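# Thread strap through buckle, tighten, release tab

## Task

Feed the loose end of the strap through the buckle, draw the strap taut, and finish with the buckle's tab no longer held by either hand.

## Robot and tools

Robot: two arms on a table, left_arm (a left hand, base near y = +0.49 m) and right_arm (a right hand, base near y = -0.37 m). Each hand has three fingers (index, middle, ring) and a thumb, driven by sixteen motors. Scene frame: origin at table height between the arms, +z up, +x out over the table, +y toward left_arm. Image sides do not match arm names.

Hand point axes (right hand; the left hand mirrors it, with +x toward the thumb): +z runs along straight fingers toward the tips, +y points out of the palm face, +x crosses the palm away from the thumb. Straight fingertips reach about 0.12 m past the hand point. A rigid mast sticks out near the wrist on the palm side and can strike objects.

The 48-number row (used by execute_actions and move), all values in [-1, 1]: left_arm dx, dy, dz, rx, ry, rz; then the left hand's 16 motor goals; left current_limit, speed; then right_arm dx, dy, dz, rx, ry, rz; the right hand's 16 motor goals; right current_limit, speed. One row always covers both arms.

Pose numbers are offsets, not poses: they are measured from that arm's Hand target at the start of the call or action, along scene-frame axes, and each arm rotates about its Hand target position. 1.0 equals 0.6 m for dx, dy, dz and 180 degrees for the rotation vector rx, ry, rz. Sending the same offset twice moves twice. All zeros re-requests the current Hand target; to back off a push, command a target behind the hand point. Orientation commands are clipped to 32 degrees from the measured orientation per step.

Motor goal order per hand: index_mcp, index_abd, index_pip, index_dip, middle_mcp, middle_abd, middle_pip, middle_dip, ring_mcp, ring_abd, ring_pip, ring_dip, thumb_cmc, thumb_axl, thumb_mcp, thumb_ipl. Each is an absolute goal angle scaled across the hinge's range. Moving toward -1 bends fingers into the palm; straight values are about +0.75 (mcp), 0.00 (abd), +0.58 (pip), +0.70 (dip), +0.71 (thumb_cmc), +0.68 (thumb_axl), +0.23 (thumb_mcp), +0.17 (thumb_ipl). thumb_cmc toward -1 brings the thumb in front of the palm. A zero is a real goal, so to leave a hand unchanged copy back its hand_goal, hand_current_limit and hand_speed. current_limit maps -1..+1 to 0..550 mA (floor 11 mA); speed maps to (speed+1)/2 of 8.5 rad/s. Start values: current_limit +0.4, speed -0.6. A finger grips only while its goal lies past the object's surface.

execute_actions(actions, cameras): actions is a list of actions; each action is up to 15 rows, one per 1/30 s step, and a short action repeats its final row. Every row counts from the action's start pose. Images come back only with an empty list or when cameras names them.

move(target, speed, blend, stop_force, zero, blocking, cameras): straight-line motion of each hand point. target is one 48-number row or up to 15 rows, all offsets from the same Hand targets. speed in m/s, 0.002 to 3.6 (default 0.25), one value or one per target. blend in metres rounds corners in a list; 0 stops at each. stop_force in N, 3 to 120, ends an arm's path on contact against its motion; not reliable while the hand rotates; omit it when pulling away from a contact. zero (only with stop_force) resets the force baseline, default true. blocking=false returns early (not allowed with stop_force). Paths do not avoid obstacles or each other; avoid routing near an arm's own base.

wait(seconds 0-10), stop() brakes a running move, zoom_image(camera, region [x0,y0,x1,y1], at most 504x504) enlarges part of the newest image, zero_wrist_force(arm) rebases the wrist sensor, finished_scene(scene: current scene number) ends the scene irreversibly.

Cameras: cam_high, cam_low, cam_buckle_front, cam_buckle_side, cam_left_wrist, cam_right_wrist, each 896x504.

Results: end_effector_position (m) and quat_wxyz in scene frame, velocities, Hand target (the next offset base), joint positions and torques, Wrist force and Wrist torque in end-effector axes plus the peak since last shown, and per motor hand_goal, hand_measured, hand_current_ma, hand_state (moving, goal, blocked, overload). A move adds a "move:" line: done, off_target, moving, held or fault, plus limits such as paced or held. Hand points often stop short of Hand target; send the remaining distance as an offset.

Avoid: knocking anything off the table, dropping or releasing moving parts, fast impacts, and pressing past a firm contact (stiff arms fault at roughly 150 N or at joint torque limits, freezing the arm 10 s). Keep the two arms and hands from pressing on each other. Motors drawing 495 mA or more for 5 s shut down; ease grips. Long stretched holds heat motors and can brake an arm. After a HAND FAULT line, later motion calls in the same reply are skipped.

Each tool is called after "Emit:" as a command line: name --argument value for each argument, lists and objects as JSON in quotes; but a table of rows of numbers goes row by row, as --pt "numbers of a row", without its own name.

## Session

Emit:
execute_actions --actions '[]'

Scene clock: 0.00 s.
left_arm: end_effector_position=(+0.9808, +0.0648, +0.2980) hand_goal=(+0.754, +0.000, +0.576, +0.696, +0.754, +0.000, +0.576, +0.696, +0.754, +0.000, +0.576, +0.696, +0.714, +0.678, +0.226, +0.168) hand_measured=(+0.754, +0.000, +0.576, +0.696, +0.754, +0.000, +0.576, +0.696, +0.754, +0.000, +0.576, +0.696, +0.714, +0.678, +0.226, +0.168) hand_current_ma=(+0, +0, +0, +0, +0, +0, +0, +0, +0, +0, +0, +0, +0, +0, +0, +0) hand_state=(goal, goal, goal, goal, goal, goal, goal, goal, goal, goal, goal, goal, goal, goal, goal, goal) hand_current_limit=0.40 hand_speed=-0.60 end_effector_quat_wxyz=(+0.448, +0.620, +0.628, -0.144) | right_arm: end_effector_position=(+0.9124, -0.5645, +0.2744) hand_goal=(+0.754, +0.000, +0.576, +0.696, +0.754, +0.000, +0.576, +0.696, +0.754, +0.000, +0.576, +0.696, +0.714, +0.678, +0.226, +0.168) hand_measured=(+0.754, +0.000, +0.576, +0.696, +0.754, +0.000, +0.576, +0.696, +0.754, +0.000, +0.576, +0.696, +0.714, +0.678, +0.226, +0.168) hand_current_ma=(+0, +0, +0, +0, +0, +0, +0, +0, +0, +0, +0, +0, +0, +0, +0, +0) hand_state=(goal, goal, goal, goal, goal, goal, goal, goal, goal, goal, goal, goal, goal, goal, goal, goal) hand_current_limit=0.40 hand_speed=-0.60 end_effector_quat_wxyz=(+0.057, +0.648, +0.302, +0.697)
Joint positions: left_arm=[2.967 -2.498 -0.834 -0.63 0.865 -0.495] | right_arm=[-0.457 -0.502 1.066 -3.674 -0.761 1.031]
Joint velocities: within noise
Joint torques (N m): no reading
Wrist force (N): no reading
Wrist torque (N m): no reading
Wrist force, peak (N): no reading
Hand target: left_arm +0.9808, +0.0648, +0.2980; +0.448, +0.620, +0.628, -0.144 | right_arm +0.9124, -0.5645, +0.2744; +0.057, +0.648, +0.302, +0.697

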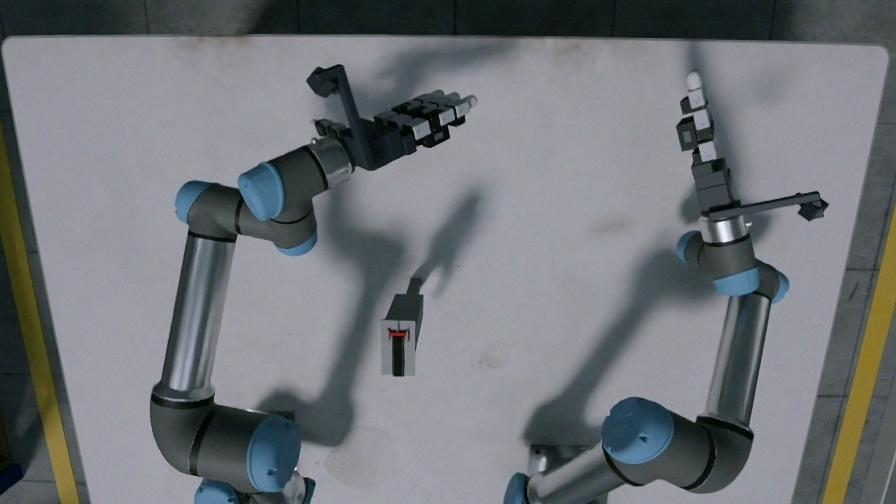

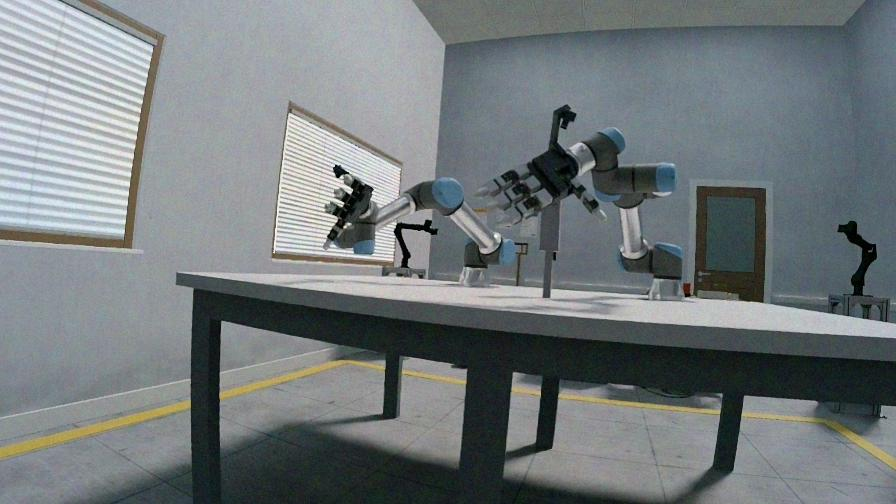

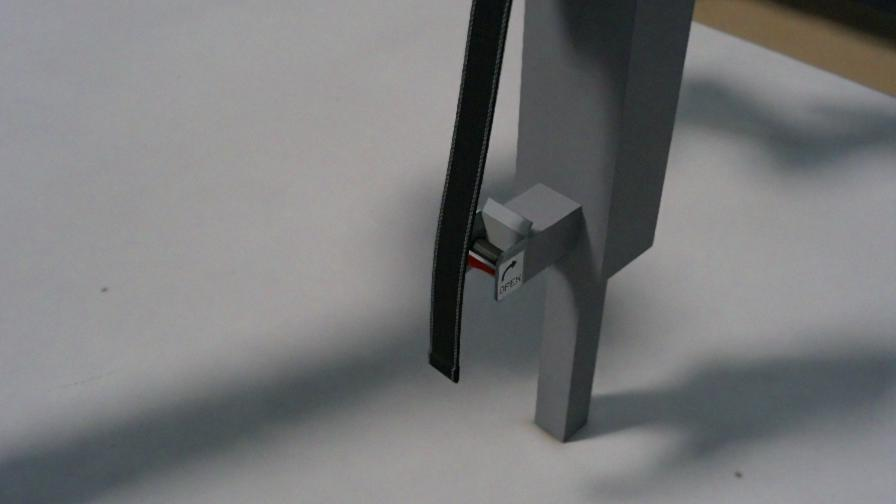

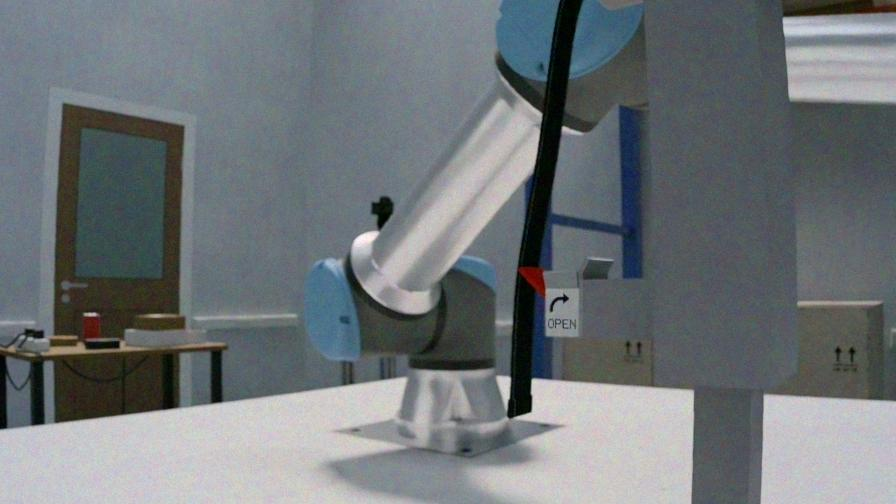

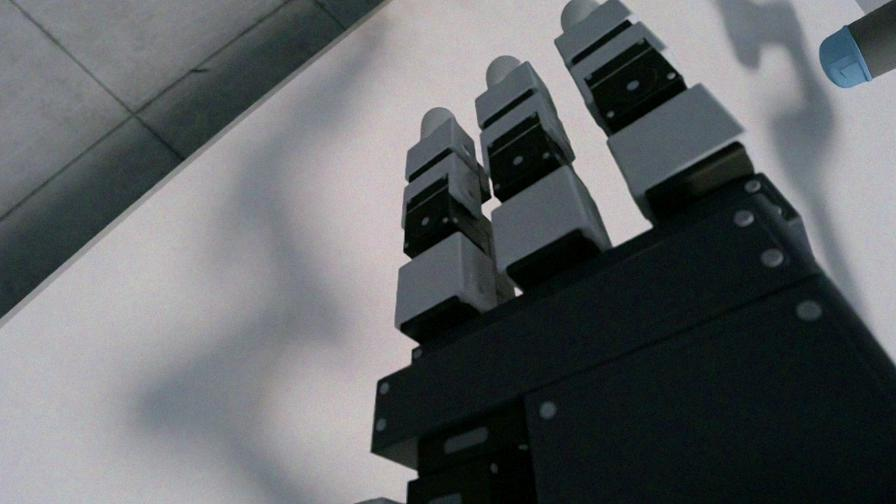

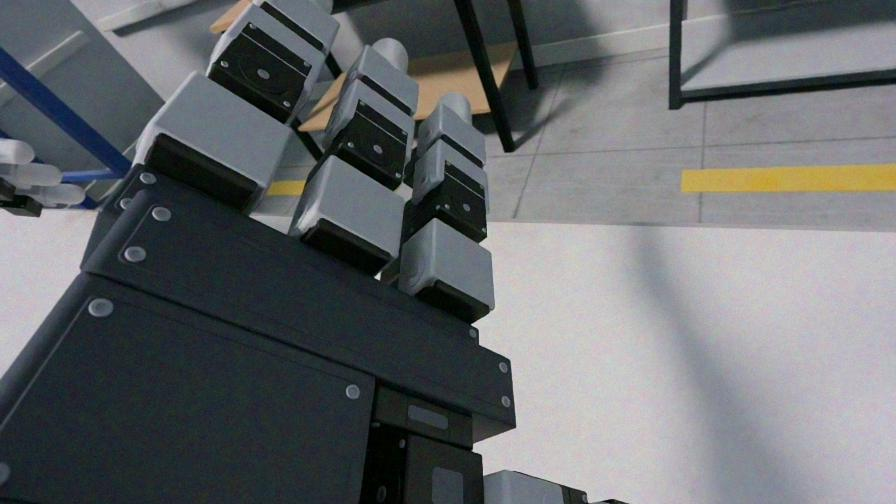

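Emit:
zoom_image --camera "cam_high" --region '[350, 270, 460, 390]'

Emit:
zoom_image --camera "cam_buckle_front" --region '[400, 150, 620, 400]'

Emit:
zoom_image --camera "cam_buckle_side" --region '[460, 200, 700, 440]'

Emit:
zoom_image --camera "cam_buckle_side" --region '[400, 0, 896, 504]'

Emit:
zoom_image --camera "cam_buckle_front" --region '[350, 0, 750, 250]'

Emit:
zoom_image --camera "cam_low" --region '[460, 90, 700, 310]'

Scaled by 4.200 from the camera's 896x504 image, which has a finer 1280x720 frame.

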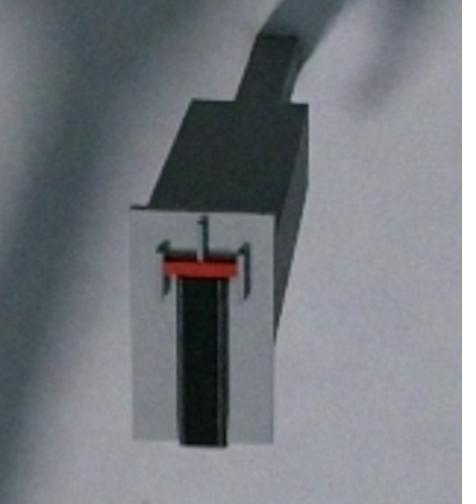

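Scaled by 2.016 from the camera's 896x504 image, which has a finer 1280x720 frame.

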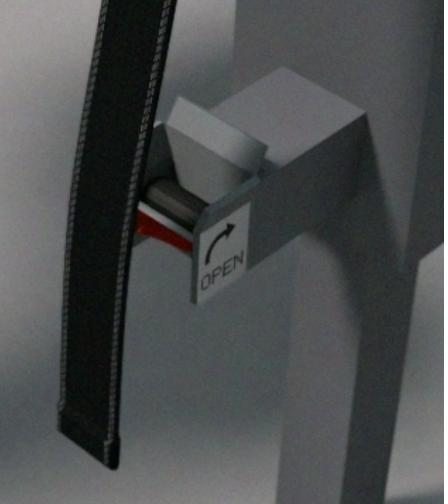

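Scaled by 2.100 from the camera's 896x504 image, which has a finer 1280x720 frame.

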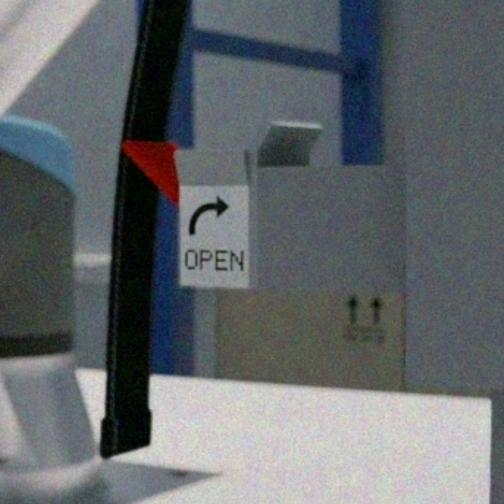

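Scaled by 1.000.

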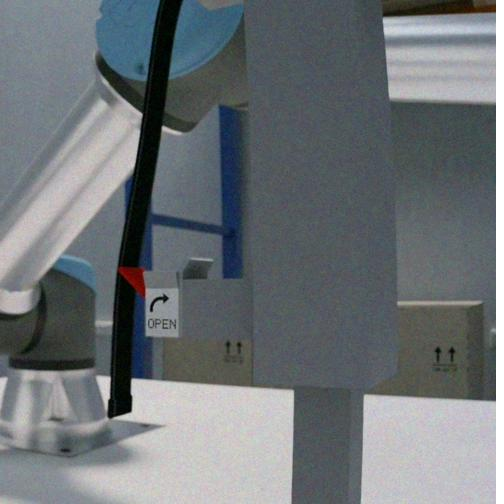

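Scaled by 1.260 from the camera's 896x504 image, which has a finer 1280x720 frame.

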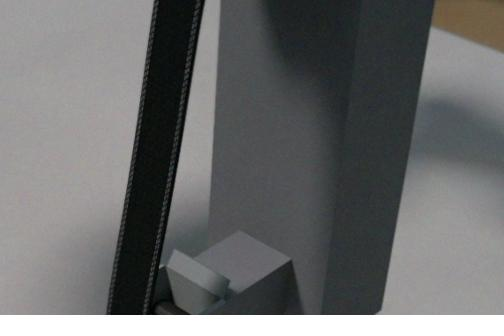

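Scaled by 2.100 from the camera's 896x504 image, which has a finer 1280x720 frame.

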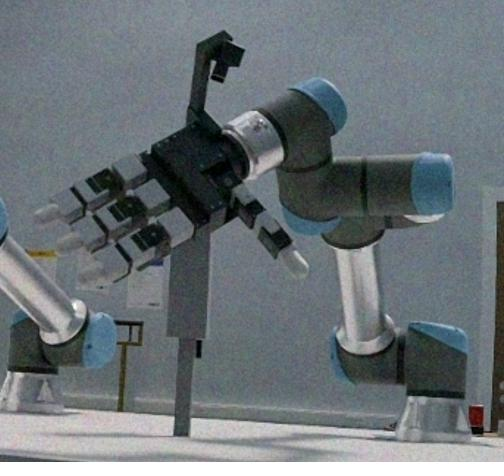

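Emit:
zoom_image --camera "cam_buckle_front" --region '[455, 180, 595, 310]'

Emit:
zoom_image --camera "cam_buckle_side" --region '[500, 240, 620, 350]'

Emit:
zoom_image --camera "cam_high" --region '[376, 310, 426, 360]'

Scaled by 3.600 from the camera's 896x504 image, which has a finer 1280x720 frame.

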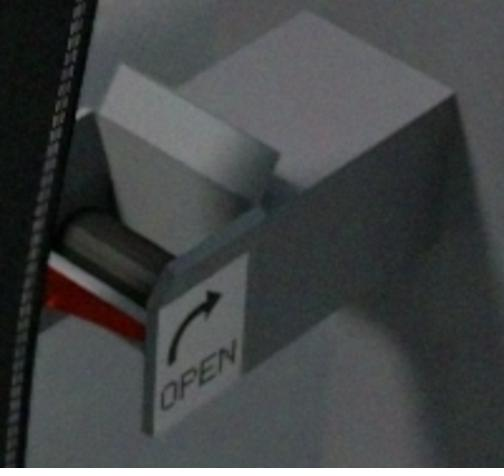

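Scaled by 4.200 from the camera's 896x504 image, which has a finer 1280x720 frame.

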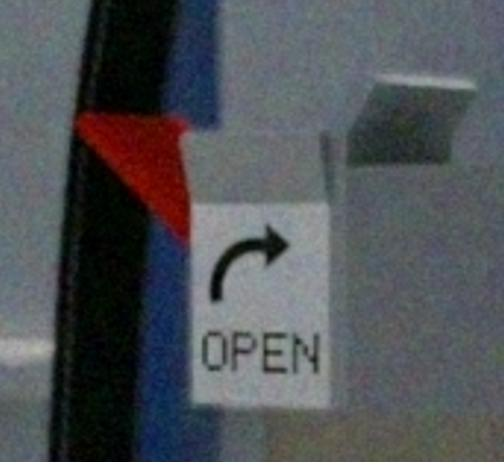

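Scaled by 10.080 from the camera's 896x504 image, which has a finer 1280x720 frame.

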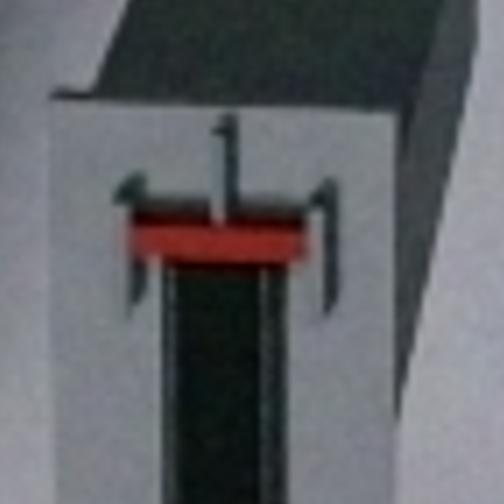

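Emit:
move --target '[0,0,0,0,0,0, 0.754,0,0.576,0.696,0.754,0,0.576,0.696,0.754,0,0.576,0.696,0.714,0.678,0.226,0.168,0.4,-0.6, -0.45,0.3,0.35,0.0158,-0.1763,0.2123, -0.068,0,-0.299,-0.174,-0.068,0,-0.299,-0.174,-0.068,0,-0.299,-0.174,0.714,0.678,0.226,0.168,0.4,-0.6]' --speed 0.25

Emit:
move --target '[0,0,0,0,0,0, 0.754,0,0.576,0.696,0.754,0,0.576,0.696,0.754,0,0.576,0.696,0.714,0.678,0.226,0.168,0.4,-0.6, -0.502,0.359,0.153,0,0,0, -0.068,0,-0.299,-0.174,-0.068,0,-0.299,-0.174,-0.068,0,-0.299,-0.174,0.714,0.678,0.226,0.168,0.4,-0.6]' --cameras '["all"]'

Scene clock: 92.73 s.
left_arm: end_effector_position=(+0.9808, +0.0648, +0.2980) hand_goal=(+0.754, +0.000, +0.576, +0.696, +0.754, +0.000, +0.576, +0.696, +0.754, +0.000, +0.576, +0.696, +0.714, +0.678, +0.226, +0.168) hand_measured=(+0.754, +0.000, +0.576, +0.696, +0.754, +0.000, +0.576, +0.696, +0.754, +0.000, +0.576, +0.696, +0.714, +0.678, +0.226, +0.168) hand_current_ma=(+0, +0, +0, +0, +0, +0, +0, +0, +0, +0, +0, +0, +0, +0, +0, +0) hand_state=(goal, goal, goal, goal, goal, goal, goal, goal, goal, goal, goal, goal, goal, goal, goal, goal) hand_current_limit=0.40 hand_speed=-0.60 end_effector_quat_wxyz=(+0.448, +0.620, +0.628, -0.144) | right_arm: end_effector_position=(+0.6424, -0.3845, +0.4843) hand_goal=(-0.068, +0.000, -0.298, -0.174, -0.068, +0.000, -0.298, -0.174, -0.068, +0.000, -0.298, -0.174, +0.714, +0.678, +0.226, +0.168) hand_measured=(-0.066, +0.002, -0.298, -0.172, -0.066, +0.002, -0.296, -0.172, -0.066, +0.002, -0.296, -0.172, +0.718, +0.678, +0.226, +0.168) hand_current_ma=(+1, +0, +0, +1, +1, +0, +0, +1, +1, +1, +0, +1, +2, +0, +0, +0) hand_state=(goal, goal, goal, goal, goal, goal, goal, goal, goal, goal, goal, goal, goal, goal, goal, goal) hand_current_limit=0.40 hand_speed=-0.60 end_effector_quat_wxyz=(-0.108, +0.305, +0.451, +0.832)
Joint positions: left_arm=[2.967 -2.498 -0.834 -0.63 0.865 -0.495] | right_arm=[-0.53 -0.926 1.296 -5.225 -0.424 2.451]
Joint torques (N m): left_arm=[-0.97 62.05 22.02 3.24 -0.7 0.08] | right_arm=[1.28 -46.59 -32.1 0.69 -2.54 1.54]
Wrist force (N): left_arm=[-0.1 0.3 0.2] | right_arm=[0.0 -0.1 -0.1]
Wrist torque (N m): left_arm=[0.01 0.01 -0.01] | right_arm=[-0.23 -0.05 0.13]
Wrist force, peak (N): left_arm=[0.0 0.4 0.3] | right_arm=[-1.4 0.5 1.0]
Hand target: left_arm +0.9808, +0.0648, +0.2980; +0.448, +0.620, +0.628, -0.144 | right_arm +0.6424, -0.3845, +0.4844; -0.108, +0.305, +0.451, +0.832
Off the commanded pose: left_arm 0.000 m, 0 deg | right_arm 0.000 m, 0 deg.
move: done

Scene clock: 94.83 s.
left_arm: end_effector_position=(+0.9808, +0.0648, +0.2980) hand_goal=(+0.754, +0.000, +0.576, +0.696, +0.754, +0.000, +0.576, +0.696, +0.754, +0.000, +0.576, +0.696, +0.714, +0.678, +0.226, +0.168) hand_measured=(+0.754, +0.000, +0.576, +0.696, +0.754, +0.000, +0.576, +0.696, +0.754, +0.000, +0.576, +0.696, +0.714, +0.678, +0.226, +0.168) hand_current_ma=(+0, +0, +0, +0, +0, +0, +0, +0, +0, +0, +0, +0, +0, +0, +0, +0) hand_state=(goal, goal, goal, goal, goal, goal, goal, goal, goal, goal, goal, goal, goal, goal, goal, goal) hand_current_limit=0.40 hand_speed=-0.60 end_effector_quat_wxyz=(+0.448, +0.620, +0.628, -0.144) | right_arm: end_effector_position=(+0.3411, -0.1690, +0.5761) hand_goal=(-0.068, +0.000, -0.298, -0.174, -0.068, +0.000, -0.298, -0.174, -0.068, +0.000, -0.298, -0.174, +0.714, +0.678, +0.226, +0.168) hand_measured=(-0.066, +0.002, -0.298, -0.172, -0.068, +0.002, -0.296, -0.172, -0.066, +0.002, -0.296, -0.172, +0.718, +0.678, +0.226, +0.168) hand_current_ma=(+0, +0, +0, +1, +0, +0, +0, +1, +0, +1, +0, +1, +2, +0, +0, +0) hand_state=(goal, goal, goal, goal, goal, goal, goal, goal, goal, goal, goal, goal, goal, goal, goal, goal) hand_current_limit=0.40 hand_speed=-0.60 end_effector_quat_wxyz=(-0.108, +0.305, +0.451, +0.832)
Joint positions: left_arm=[2.967 -2.498 -0.834 -0.63 0.865 -0.495] | right_arm=[-0.33 -1.744 2.198 -4.871 -0.44 1.971]
Joint torques (N m): left_arm=[-0.48 62.65 20.79 3.11 -0.69 0.15] | right_arm=[-10.99 -13.39 -27.39 2.97 -0.05 -1.6]
Wrist force (N): left_arm=[-0.2 0.3 0.2] | right_arm=[0.0 0.0 -0.2]
Wrist torque (N m): left_arm=[0.02 0.03 -0.02] | right_arm=[-0.20 -0.05 0.06]
Wrist force, peak (N): left_arm=[0.0 0.3 0.3] | right_arm=[-1.8 0.9 -0.9]
Hand target: left_arm +0.9808, +0.0648, +0.2980; +0.448, +0.620, +0.628, -0.144 | right_arm +0.3412, -0.1691, +0.5762; -0.108, +0.305, +0.451, +0.832
Off the commanded pose: left_arm 0.000 m, 0 deg | right_arm 0.000 m, 0 deg.
move: done

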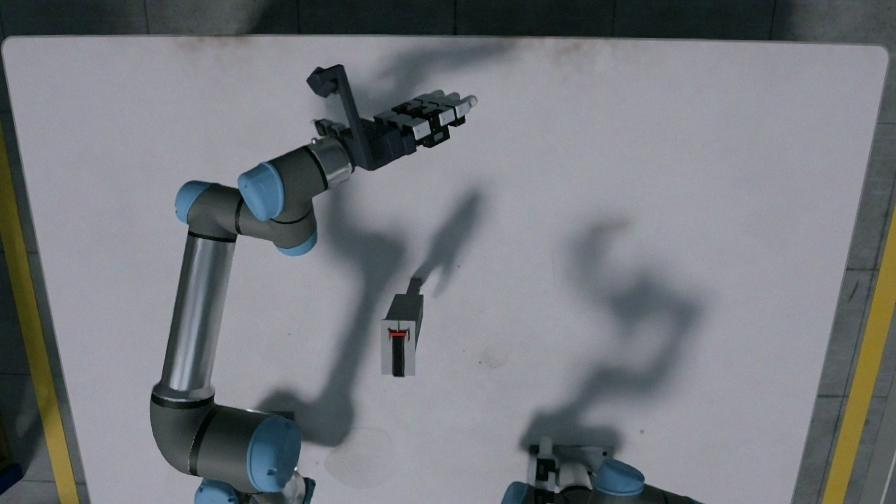

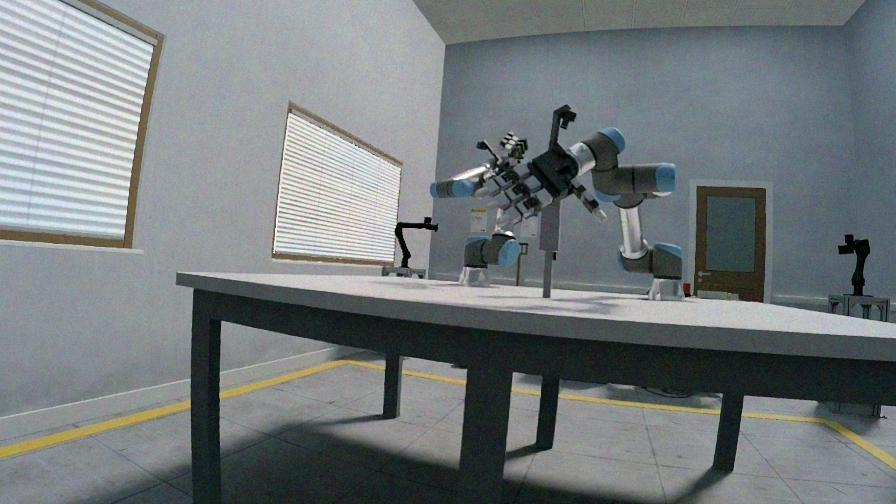

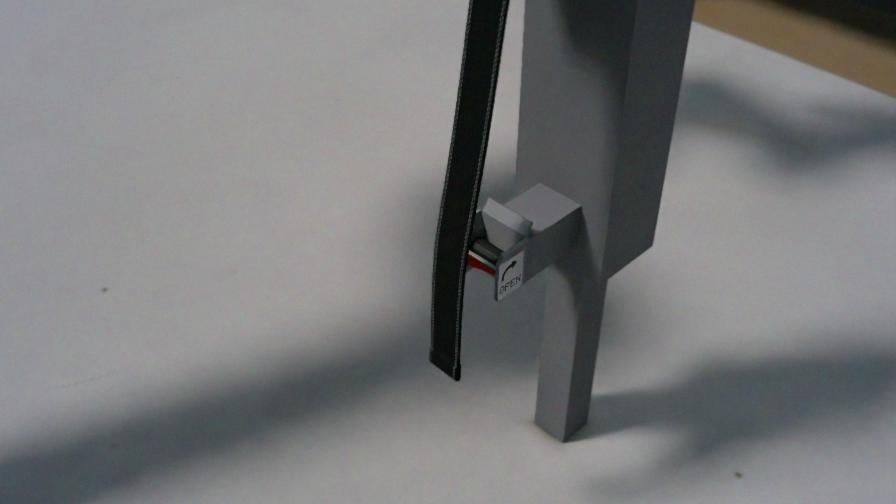

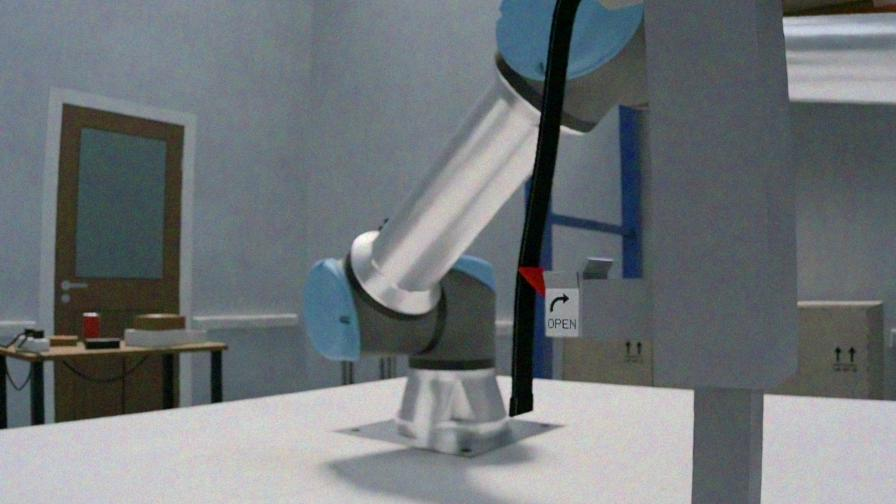

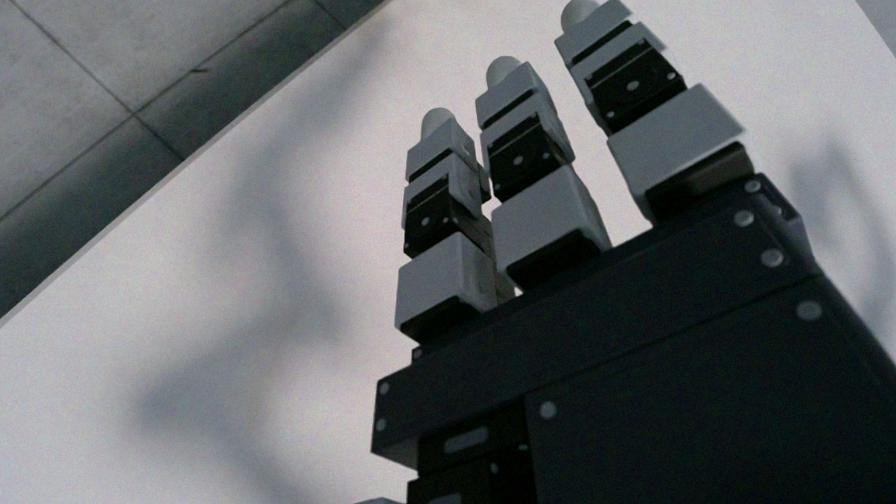

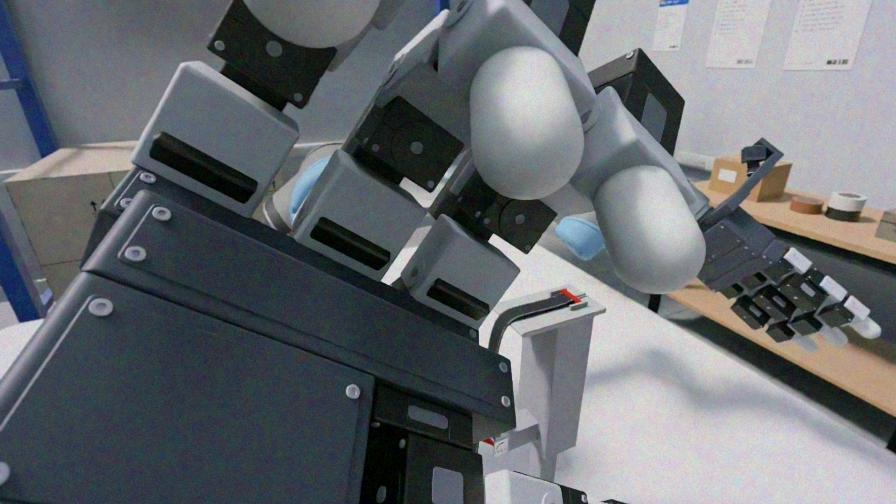

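Emit:
zoom_image --camera "cam_right_wrist" --region '[460, 270, 640, 490]'

Scaled by 2.291 from the camera's 896x504 image, which has a finer 1280x720 frame.

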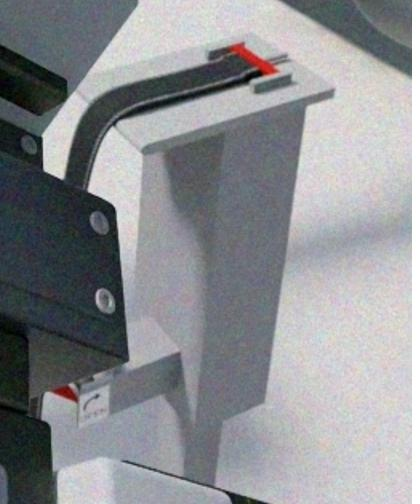

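Emit:
zoom_image --camera "cam_high" --region '[500, 400, 700, 504]'

Emit:
zoom_image --camera "cam_high" --region '[200, 380, 400, 504]'

Scaled by 2.520 from the camera's 896x504 image, which has a finer 1280x720 frame.

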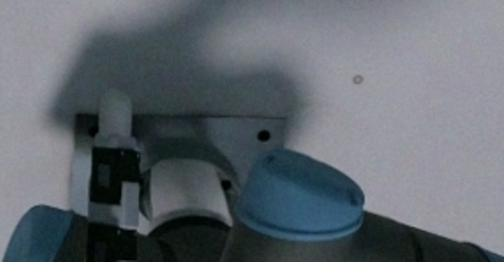

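Scaled by 2.520 from the camera's 896x504 image, which has a finer 1280x720 frame.

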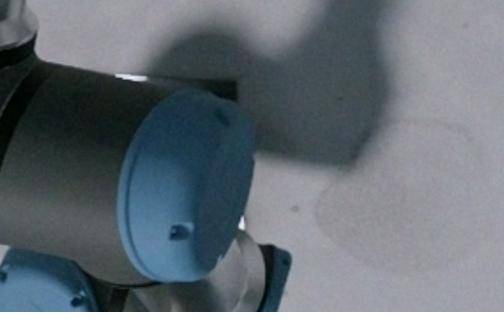

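Emit:
move --target '[0,0,0,0,0,0, 0.754,0,0.576,0.696,0.754,0,0.576,0.696,0.754,0,0.576,0.696,0.714,0.678,0.226,0.168,0.4,-0.6, -0.016,0.23,-0.4,0,0,0, -0.479,0,-0.883,-0.754,-0.479,0,-0.883,-0.754,-0.479,0,-0.883,-0.754,0.714,0.678,0.226,0.168,0.4,-0.6]' --speed 0.15 --cameras '["cam_high", "cam_buckle_front", "cam_buckle_side", "cam_right_wrist"]'

Emit:
zoom_image --camera "cam_right_wrist" --region '[480, 180, 760, 460]'

Scene clock: 199.80 s.
left_arm: end_effector_position=(+0.9808, +0.0648, +0.2980) hand_goal=(+0.754, +0.000, +0.576, +0.696, +0.754, +0.000, +0.576, +0.696, +0.754, +0.000, +0.576, +0.696, +0.714, +0.678, +0.226, +0.168) hand_measured=(+0.754, +0.000, +0.576, +0.696, +0.754, +0.000, +0.576, +0.696, +0.754, +0.000, +0.576, +0.696, +0.714, +0.678, +0.226, +0.168) hand_current_ma=(+0, +0, +0, +0, +0, +0, +0, +0, +0, +0, +0, +0, +0, +0, +0, +0) hand_state=(goal, goal, goal, goal, goal, goal, goal, goal, goal, goal, goal, goal, goal, goal, goal, goal) hand_current_limit=0.40 hand_speed=-0.60 end_effector_quat_wxyz=(+0.448, +0.620, +0.628, -0.144) | right_arm: end_effector_position=(+0.3316, -0.0310, +0.3362) hand_goal=(-0.478, +0.000, -0.882, -0.754, -0.478, +0.000, -0.882, -0.754, -0.478, +0.000, -0.882, -0.754, +0.714, +0.678, +0.226, +0.168) hand_measured=(-0.384, +0.002, -0.628, -0.504, -0.388, +0.002, -0.626, -0.508, -0.386, +0.002, -0.626, -0.506, +0.718, +0.678, +0.226, +0.168) hand_current_ma=(+271, +0, +385, +385, +259, +0, +385, +385, +270, +1, +385, +385, +3, +0, +0, +0) hand_state=(blocked, goal, blocked, blocked, blocked, goal, blocked, blocked, blocked, goal, blocked, blocked, goal, goal, goal, goal) hand_current_limit=0.40 hand_speed=-0.60 end_effector_quat_wxyz=(-0.108, +0.305, +0.451, +0.832)
Joint positions: left_arm=[2.967 -2.498 -0.834 -0.63 0.865 -0.495] | right_arm=[0.303 -0.926 2.349 -5.135 -0.855 1.123]
Joint torques (N m): left_arm=[-0.04 61.78 21.61 3.2 -0.85 0.06] | right_arm=[4.71 -22.09 8.29 -0.93 -1.18 -0.92]
Wrist force (N): left_arm=[-0.1 0.1 0.1] | right_arm=[-0.2 0.0 -0.3]
Wrist torque (N m): left_arm=[0.01 0.02 -0.01] | right_arm=[-0.24 0.00 0.05]
Wrist force, peak (N): left_arm=[-0.2 0.5 0.2] | right_arm=[-0.6 -1.5 -0.2]
Hand target: left_arm +0.9808, +0.0648, +0.2980; +0.448, +0.620, +0.628, -0.144 | right_arm +0.3316, -0.0311, +0.3362; -0.108, +0.305, +0.451, +0.832
Off the commanded pose: left_arm 0.000 m, 0 deg | right_arm 0.000 m, 0 deg.
move: done
Images, in order (width x height): cam_high 896x504, cam_buckle_front 896x504, cam_buckle_side 896x504, cam_right_wrist 896x504.

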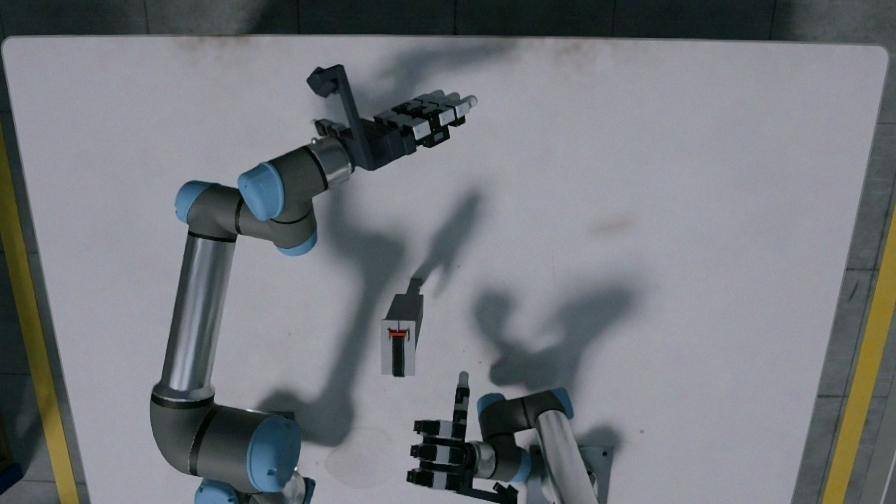

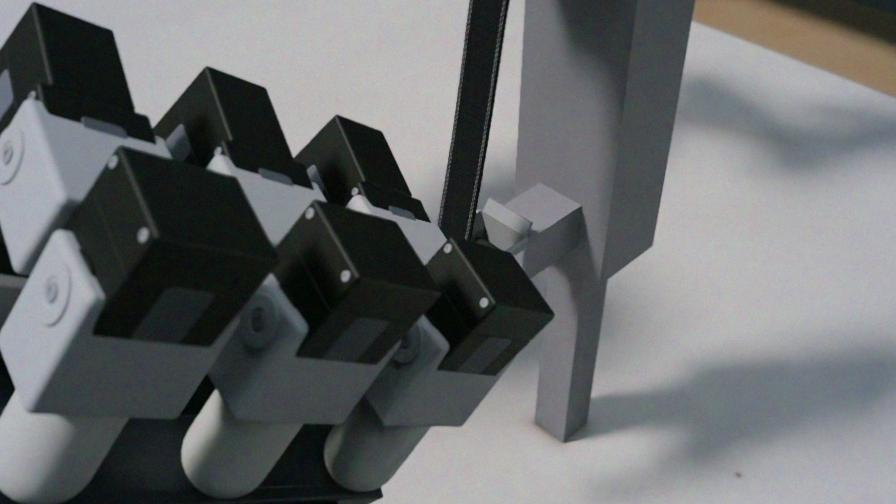

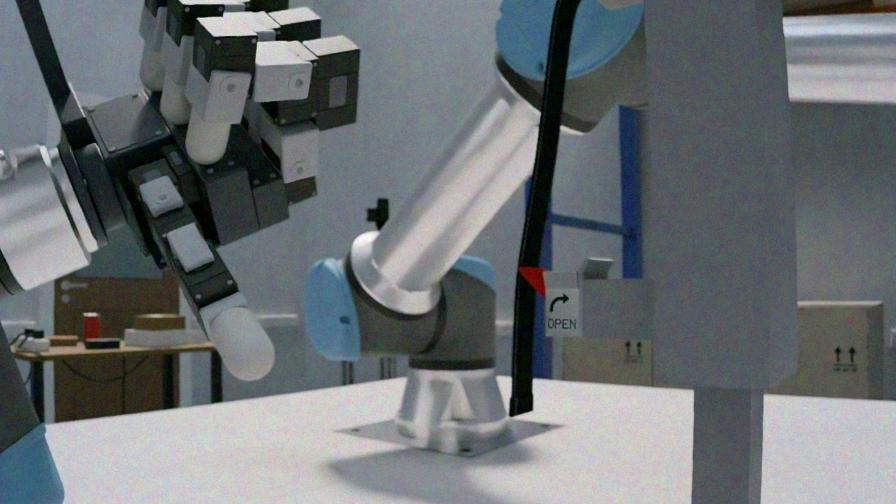

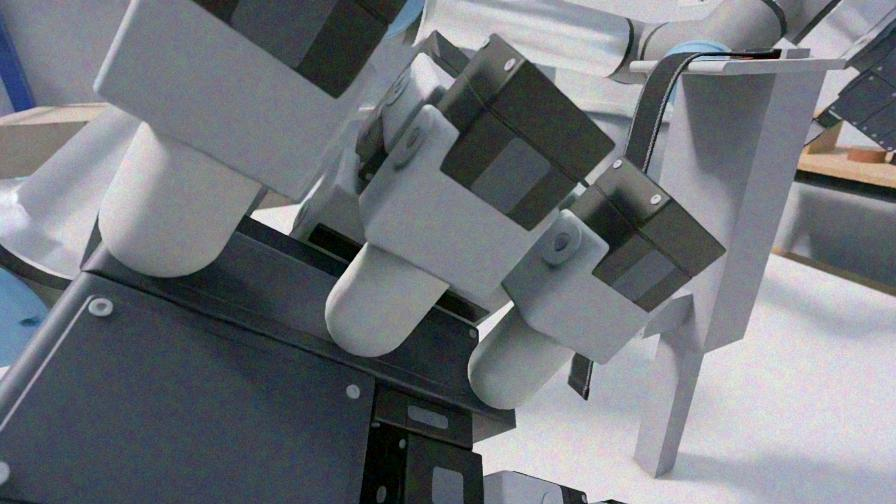

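Scaled by 1.800 from the camera's 896x504 image, which has a finer 1280x720 frame.

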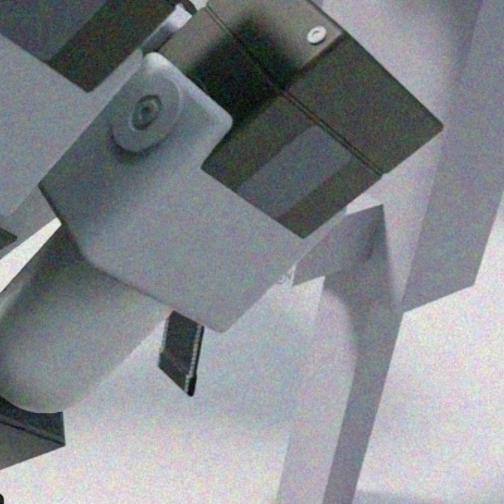

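Emit:
move --target '[0,0,0,0,0,0, 0.754,0,0.576,0.696,0.754,0,0.576,0.696,0.754,0,0.576,0.696,0.714,0.678,0.226,0.168,0.4,-0.6, 0,0,0,0,0,0, 0.9,0,0.576,0.696,0.9,0,0.576,0.696,0.9,0,0.576,0.696,0.9,0.678,0.226,0.168,0.4,-0.6]' --speed 0.15 --cameras '["cam_high", "cam_buckle_front", "cam_buckle_side", "cam_right_wrist"]'

Emit:
zoom_image --camera "cam_right_wrist" --region '[480, 180, 760, 460]'

Scene clock: 203.73 s.
left_arm: end_effector_position=(+0.9808, +0.0648, +0.2980) hand_goal=(+0.754, +0.000, +0.576, +0.696, +0.754, +0.000, +0.576, +0.696, +0.754, +0.000, +0.576, +0.696, +0.714, +0.678, +0.226, +0.168) hand_measured=(+0.754, +0.000, +0.576, +0.696, +0.754, +0.000, +0.576, +0.696, +0.754, +0.000, +0.576, +0.696, +0.714, +0.678, +0.226, +0.168) hand_current_ma=(+0, +0, +0, +0, +0, +0, +0, +0, +0, +0, +0, +0, +0, +0, +0, +0) hand_state=(goal, goal, goal, goal, goal, goal, goal, goal, goal, goal, goal, goal, goal, goal, goal, goal) hand_current_limit=0.40 hand_speed=-0.60 end_effector_quat_wxyz=(+0.448, +0.620, +0.628, -0.144) | right_arm: end_effector_position=(+0.3316, -0.0311, +0.3362) hand_goal=(+0.900, +0.000, +0.576, +0.696, +0.900, +0.000, +0.576, +0.696, +0.900, +0.000, +0.576, +0.696, +0.900, +0.678, +0.226, +0.168) hand_measured=(+0.906, +0.002, +0.576, +0.694, +0.906, +0.002, +0.576, +0.694, +0.906, +0.002, +0.576, +0.694, +0.902, +0.678, +0.226, +0.168) hand_current_ma=(+4, +0, +0, -1, +4, +0, +0, -1, +5, +1, +0, -1, +1, +0, +0, +0) hand_state=(goal, goal, goal, goal, goal, goal, goal, goal, goal, goal, goal, goal, goal, goal, goal, goal) hand_current_limit=0.40 hand_speed=-0.60 end_effector_quat_wxyz=(-0.108, +0.305, +0.451, +0.832)
Joint positions: left_arm=[2.967 -2.498 -0.834 -0.63 0.865 -0.495] | right_arm=[0.303 -0.926 2.349 -5.135 -0.855 1.122]
Joint torques (N m): left_arm=[-1.04 62 21.8 3.13 -0.87 0.32] | right_arm=[6.39 -23.04 9 -1.67 -1.57 -1.48]
Wrist force (N): left_arm=[-0.2 0.1 0.3] | right_arm=[-0.2 -0.2 -0.3]
Wrist torque (N m): left_arm=[-0.01 0.03 -0.01] | right_arm=[-0.07 -0.09 -0.08]
Wrist force, peak (N): left_arm=[-0.2 0.5 0.0] | right_arm=[0.0 -0.6 -0.4]
Hand target: left_arm +0.9808, +0.0648, +0.2980; +0.448, +0.620, +0.628, -0.144 | right_arm +0.3316, -0.0311, +0.3362; -0.108, +0.305, +0.451, +0.832
Off the commanded pose: left_arm 0.000 m, 0 deg | right_arm 0.000 m, 0 deg.
move: done
Images, in order (width x height): cam_high 896x504, cam_buckle_front 896x504, cam_buckle_side 896x504, cam_right_wrist 896x504.

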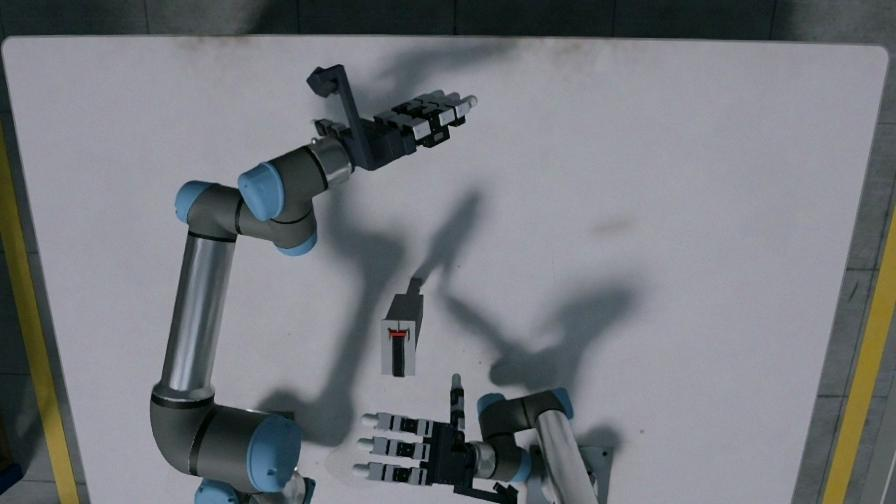

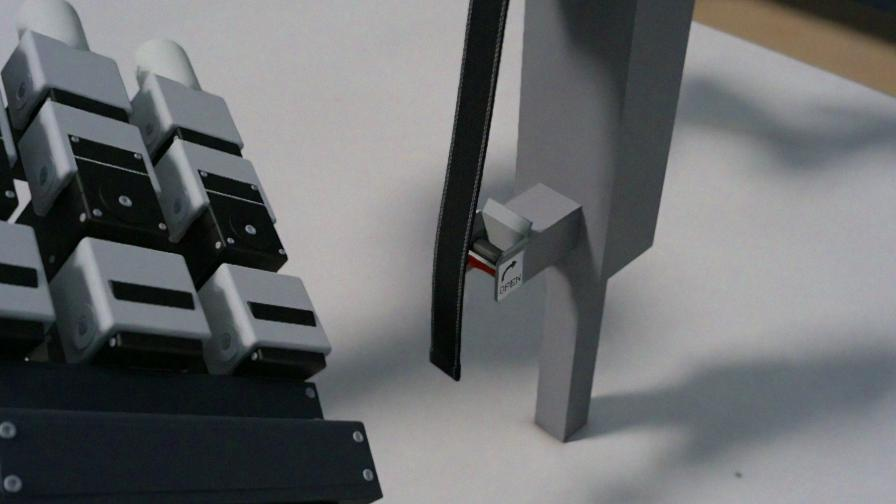

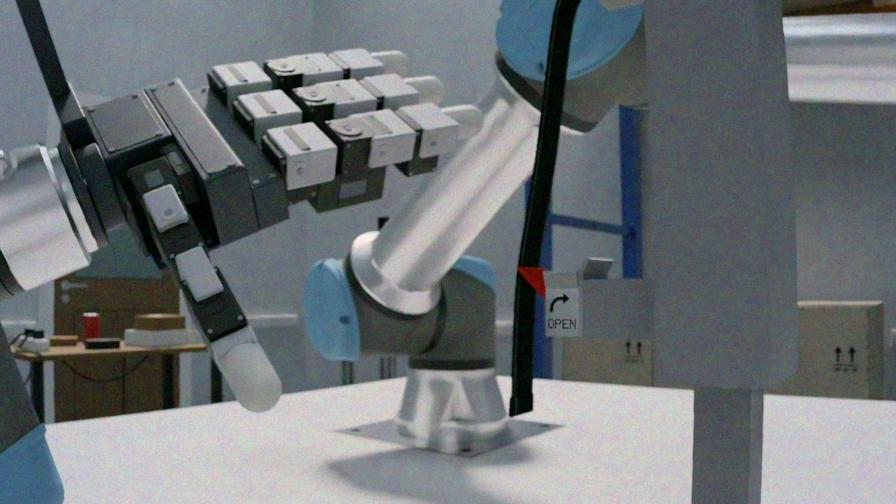

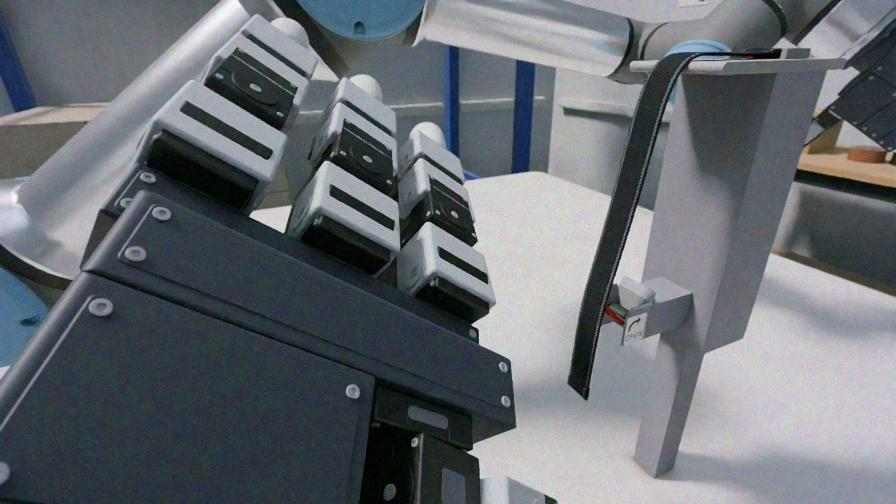

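Scaled by 1.800 from the camera's 896x504 image, which has a finer 1280x720 frame.

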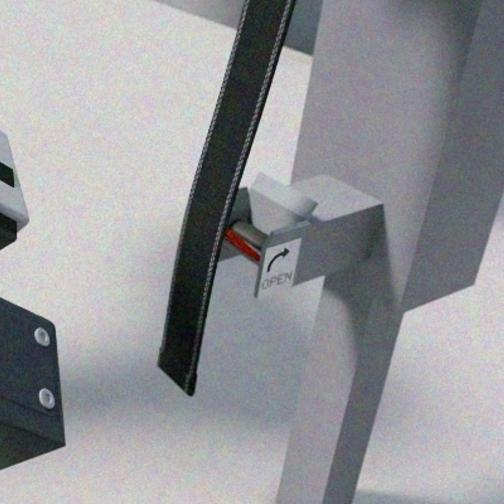

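Emit:
zoom_image --camera "cam_right_wrist" --region '[590, 260, 710, 360]'

Emit:
zoom_image --camera "cam_buckle_front" --region '[460, 190, 540, 310]'

Emit:
zoom_image --camera "cam_buckle_side" --region '[505, 240, 665, 350]'

Scaled by 4.200 from the camera's 896x504 image, which has a finer 1280x720 frame.

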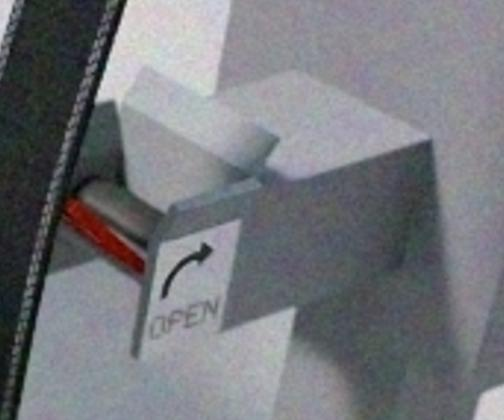

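Scaled by 4.200 from the camera's 896x504 image, which has a finer 1280x720 frame.

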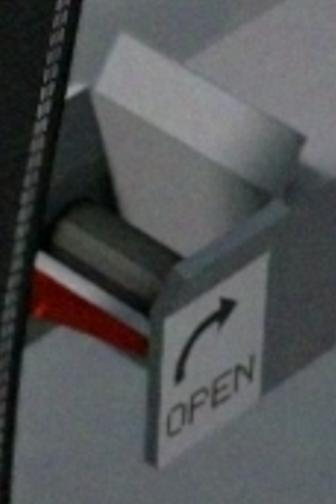

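Scaled by 3.150 from the camera's 896x504 image, which has a finer 1280x720 frame.

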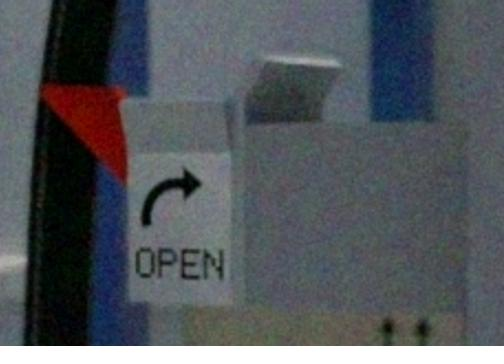

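Emit:
zoom_image --camera "cam_buckle_front" --region '[462, 235, 502, 280]'

Emit:
zoom_image --camera "cam_right_wrist" --region '[595, 290, 635, 335]'

Scaled by 11.200 from the camera's 896x504 image, which has a finer 1280x720 frame.

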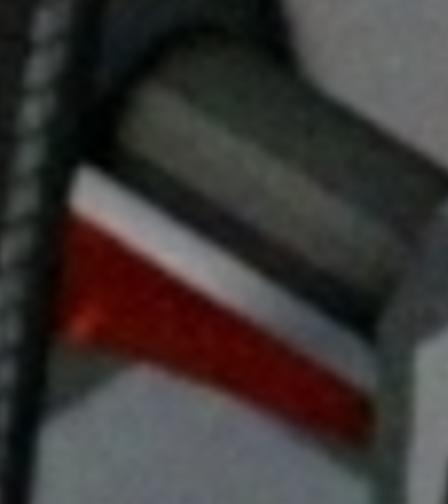

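Scaled by 11.200 from the camera's 896x504 image, which has a finer 1280x720 frame.

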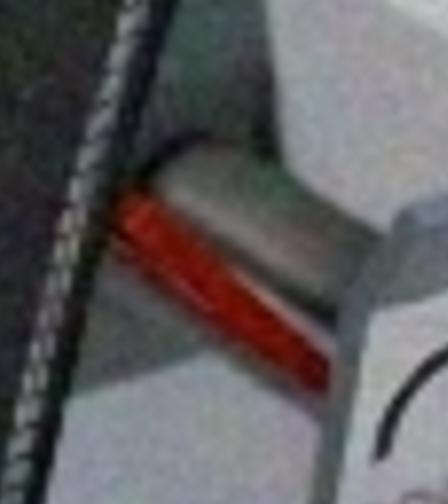

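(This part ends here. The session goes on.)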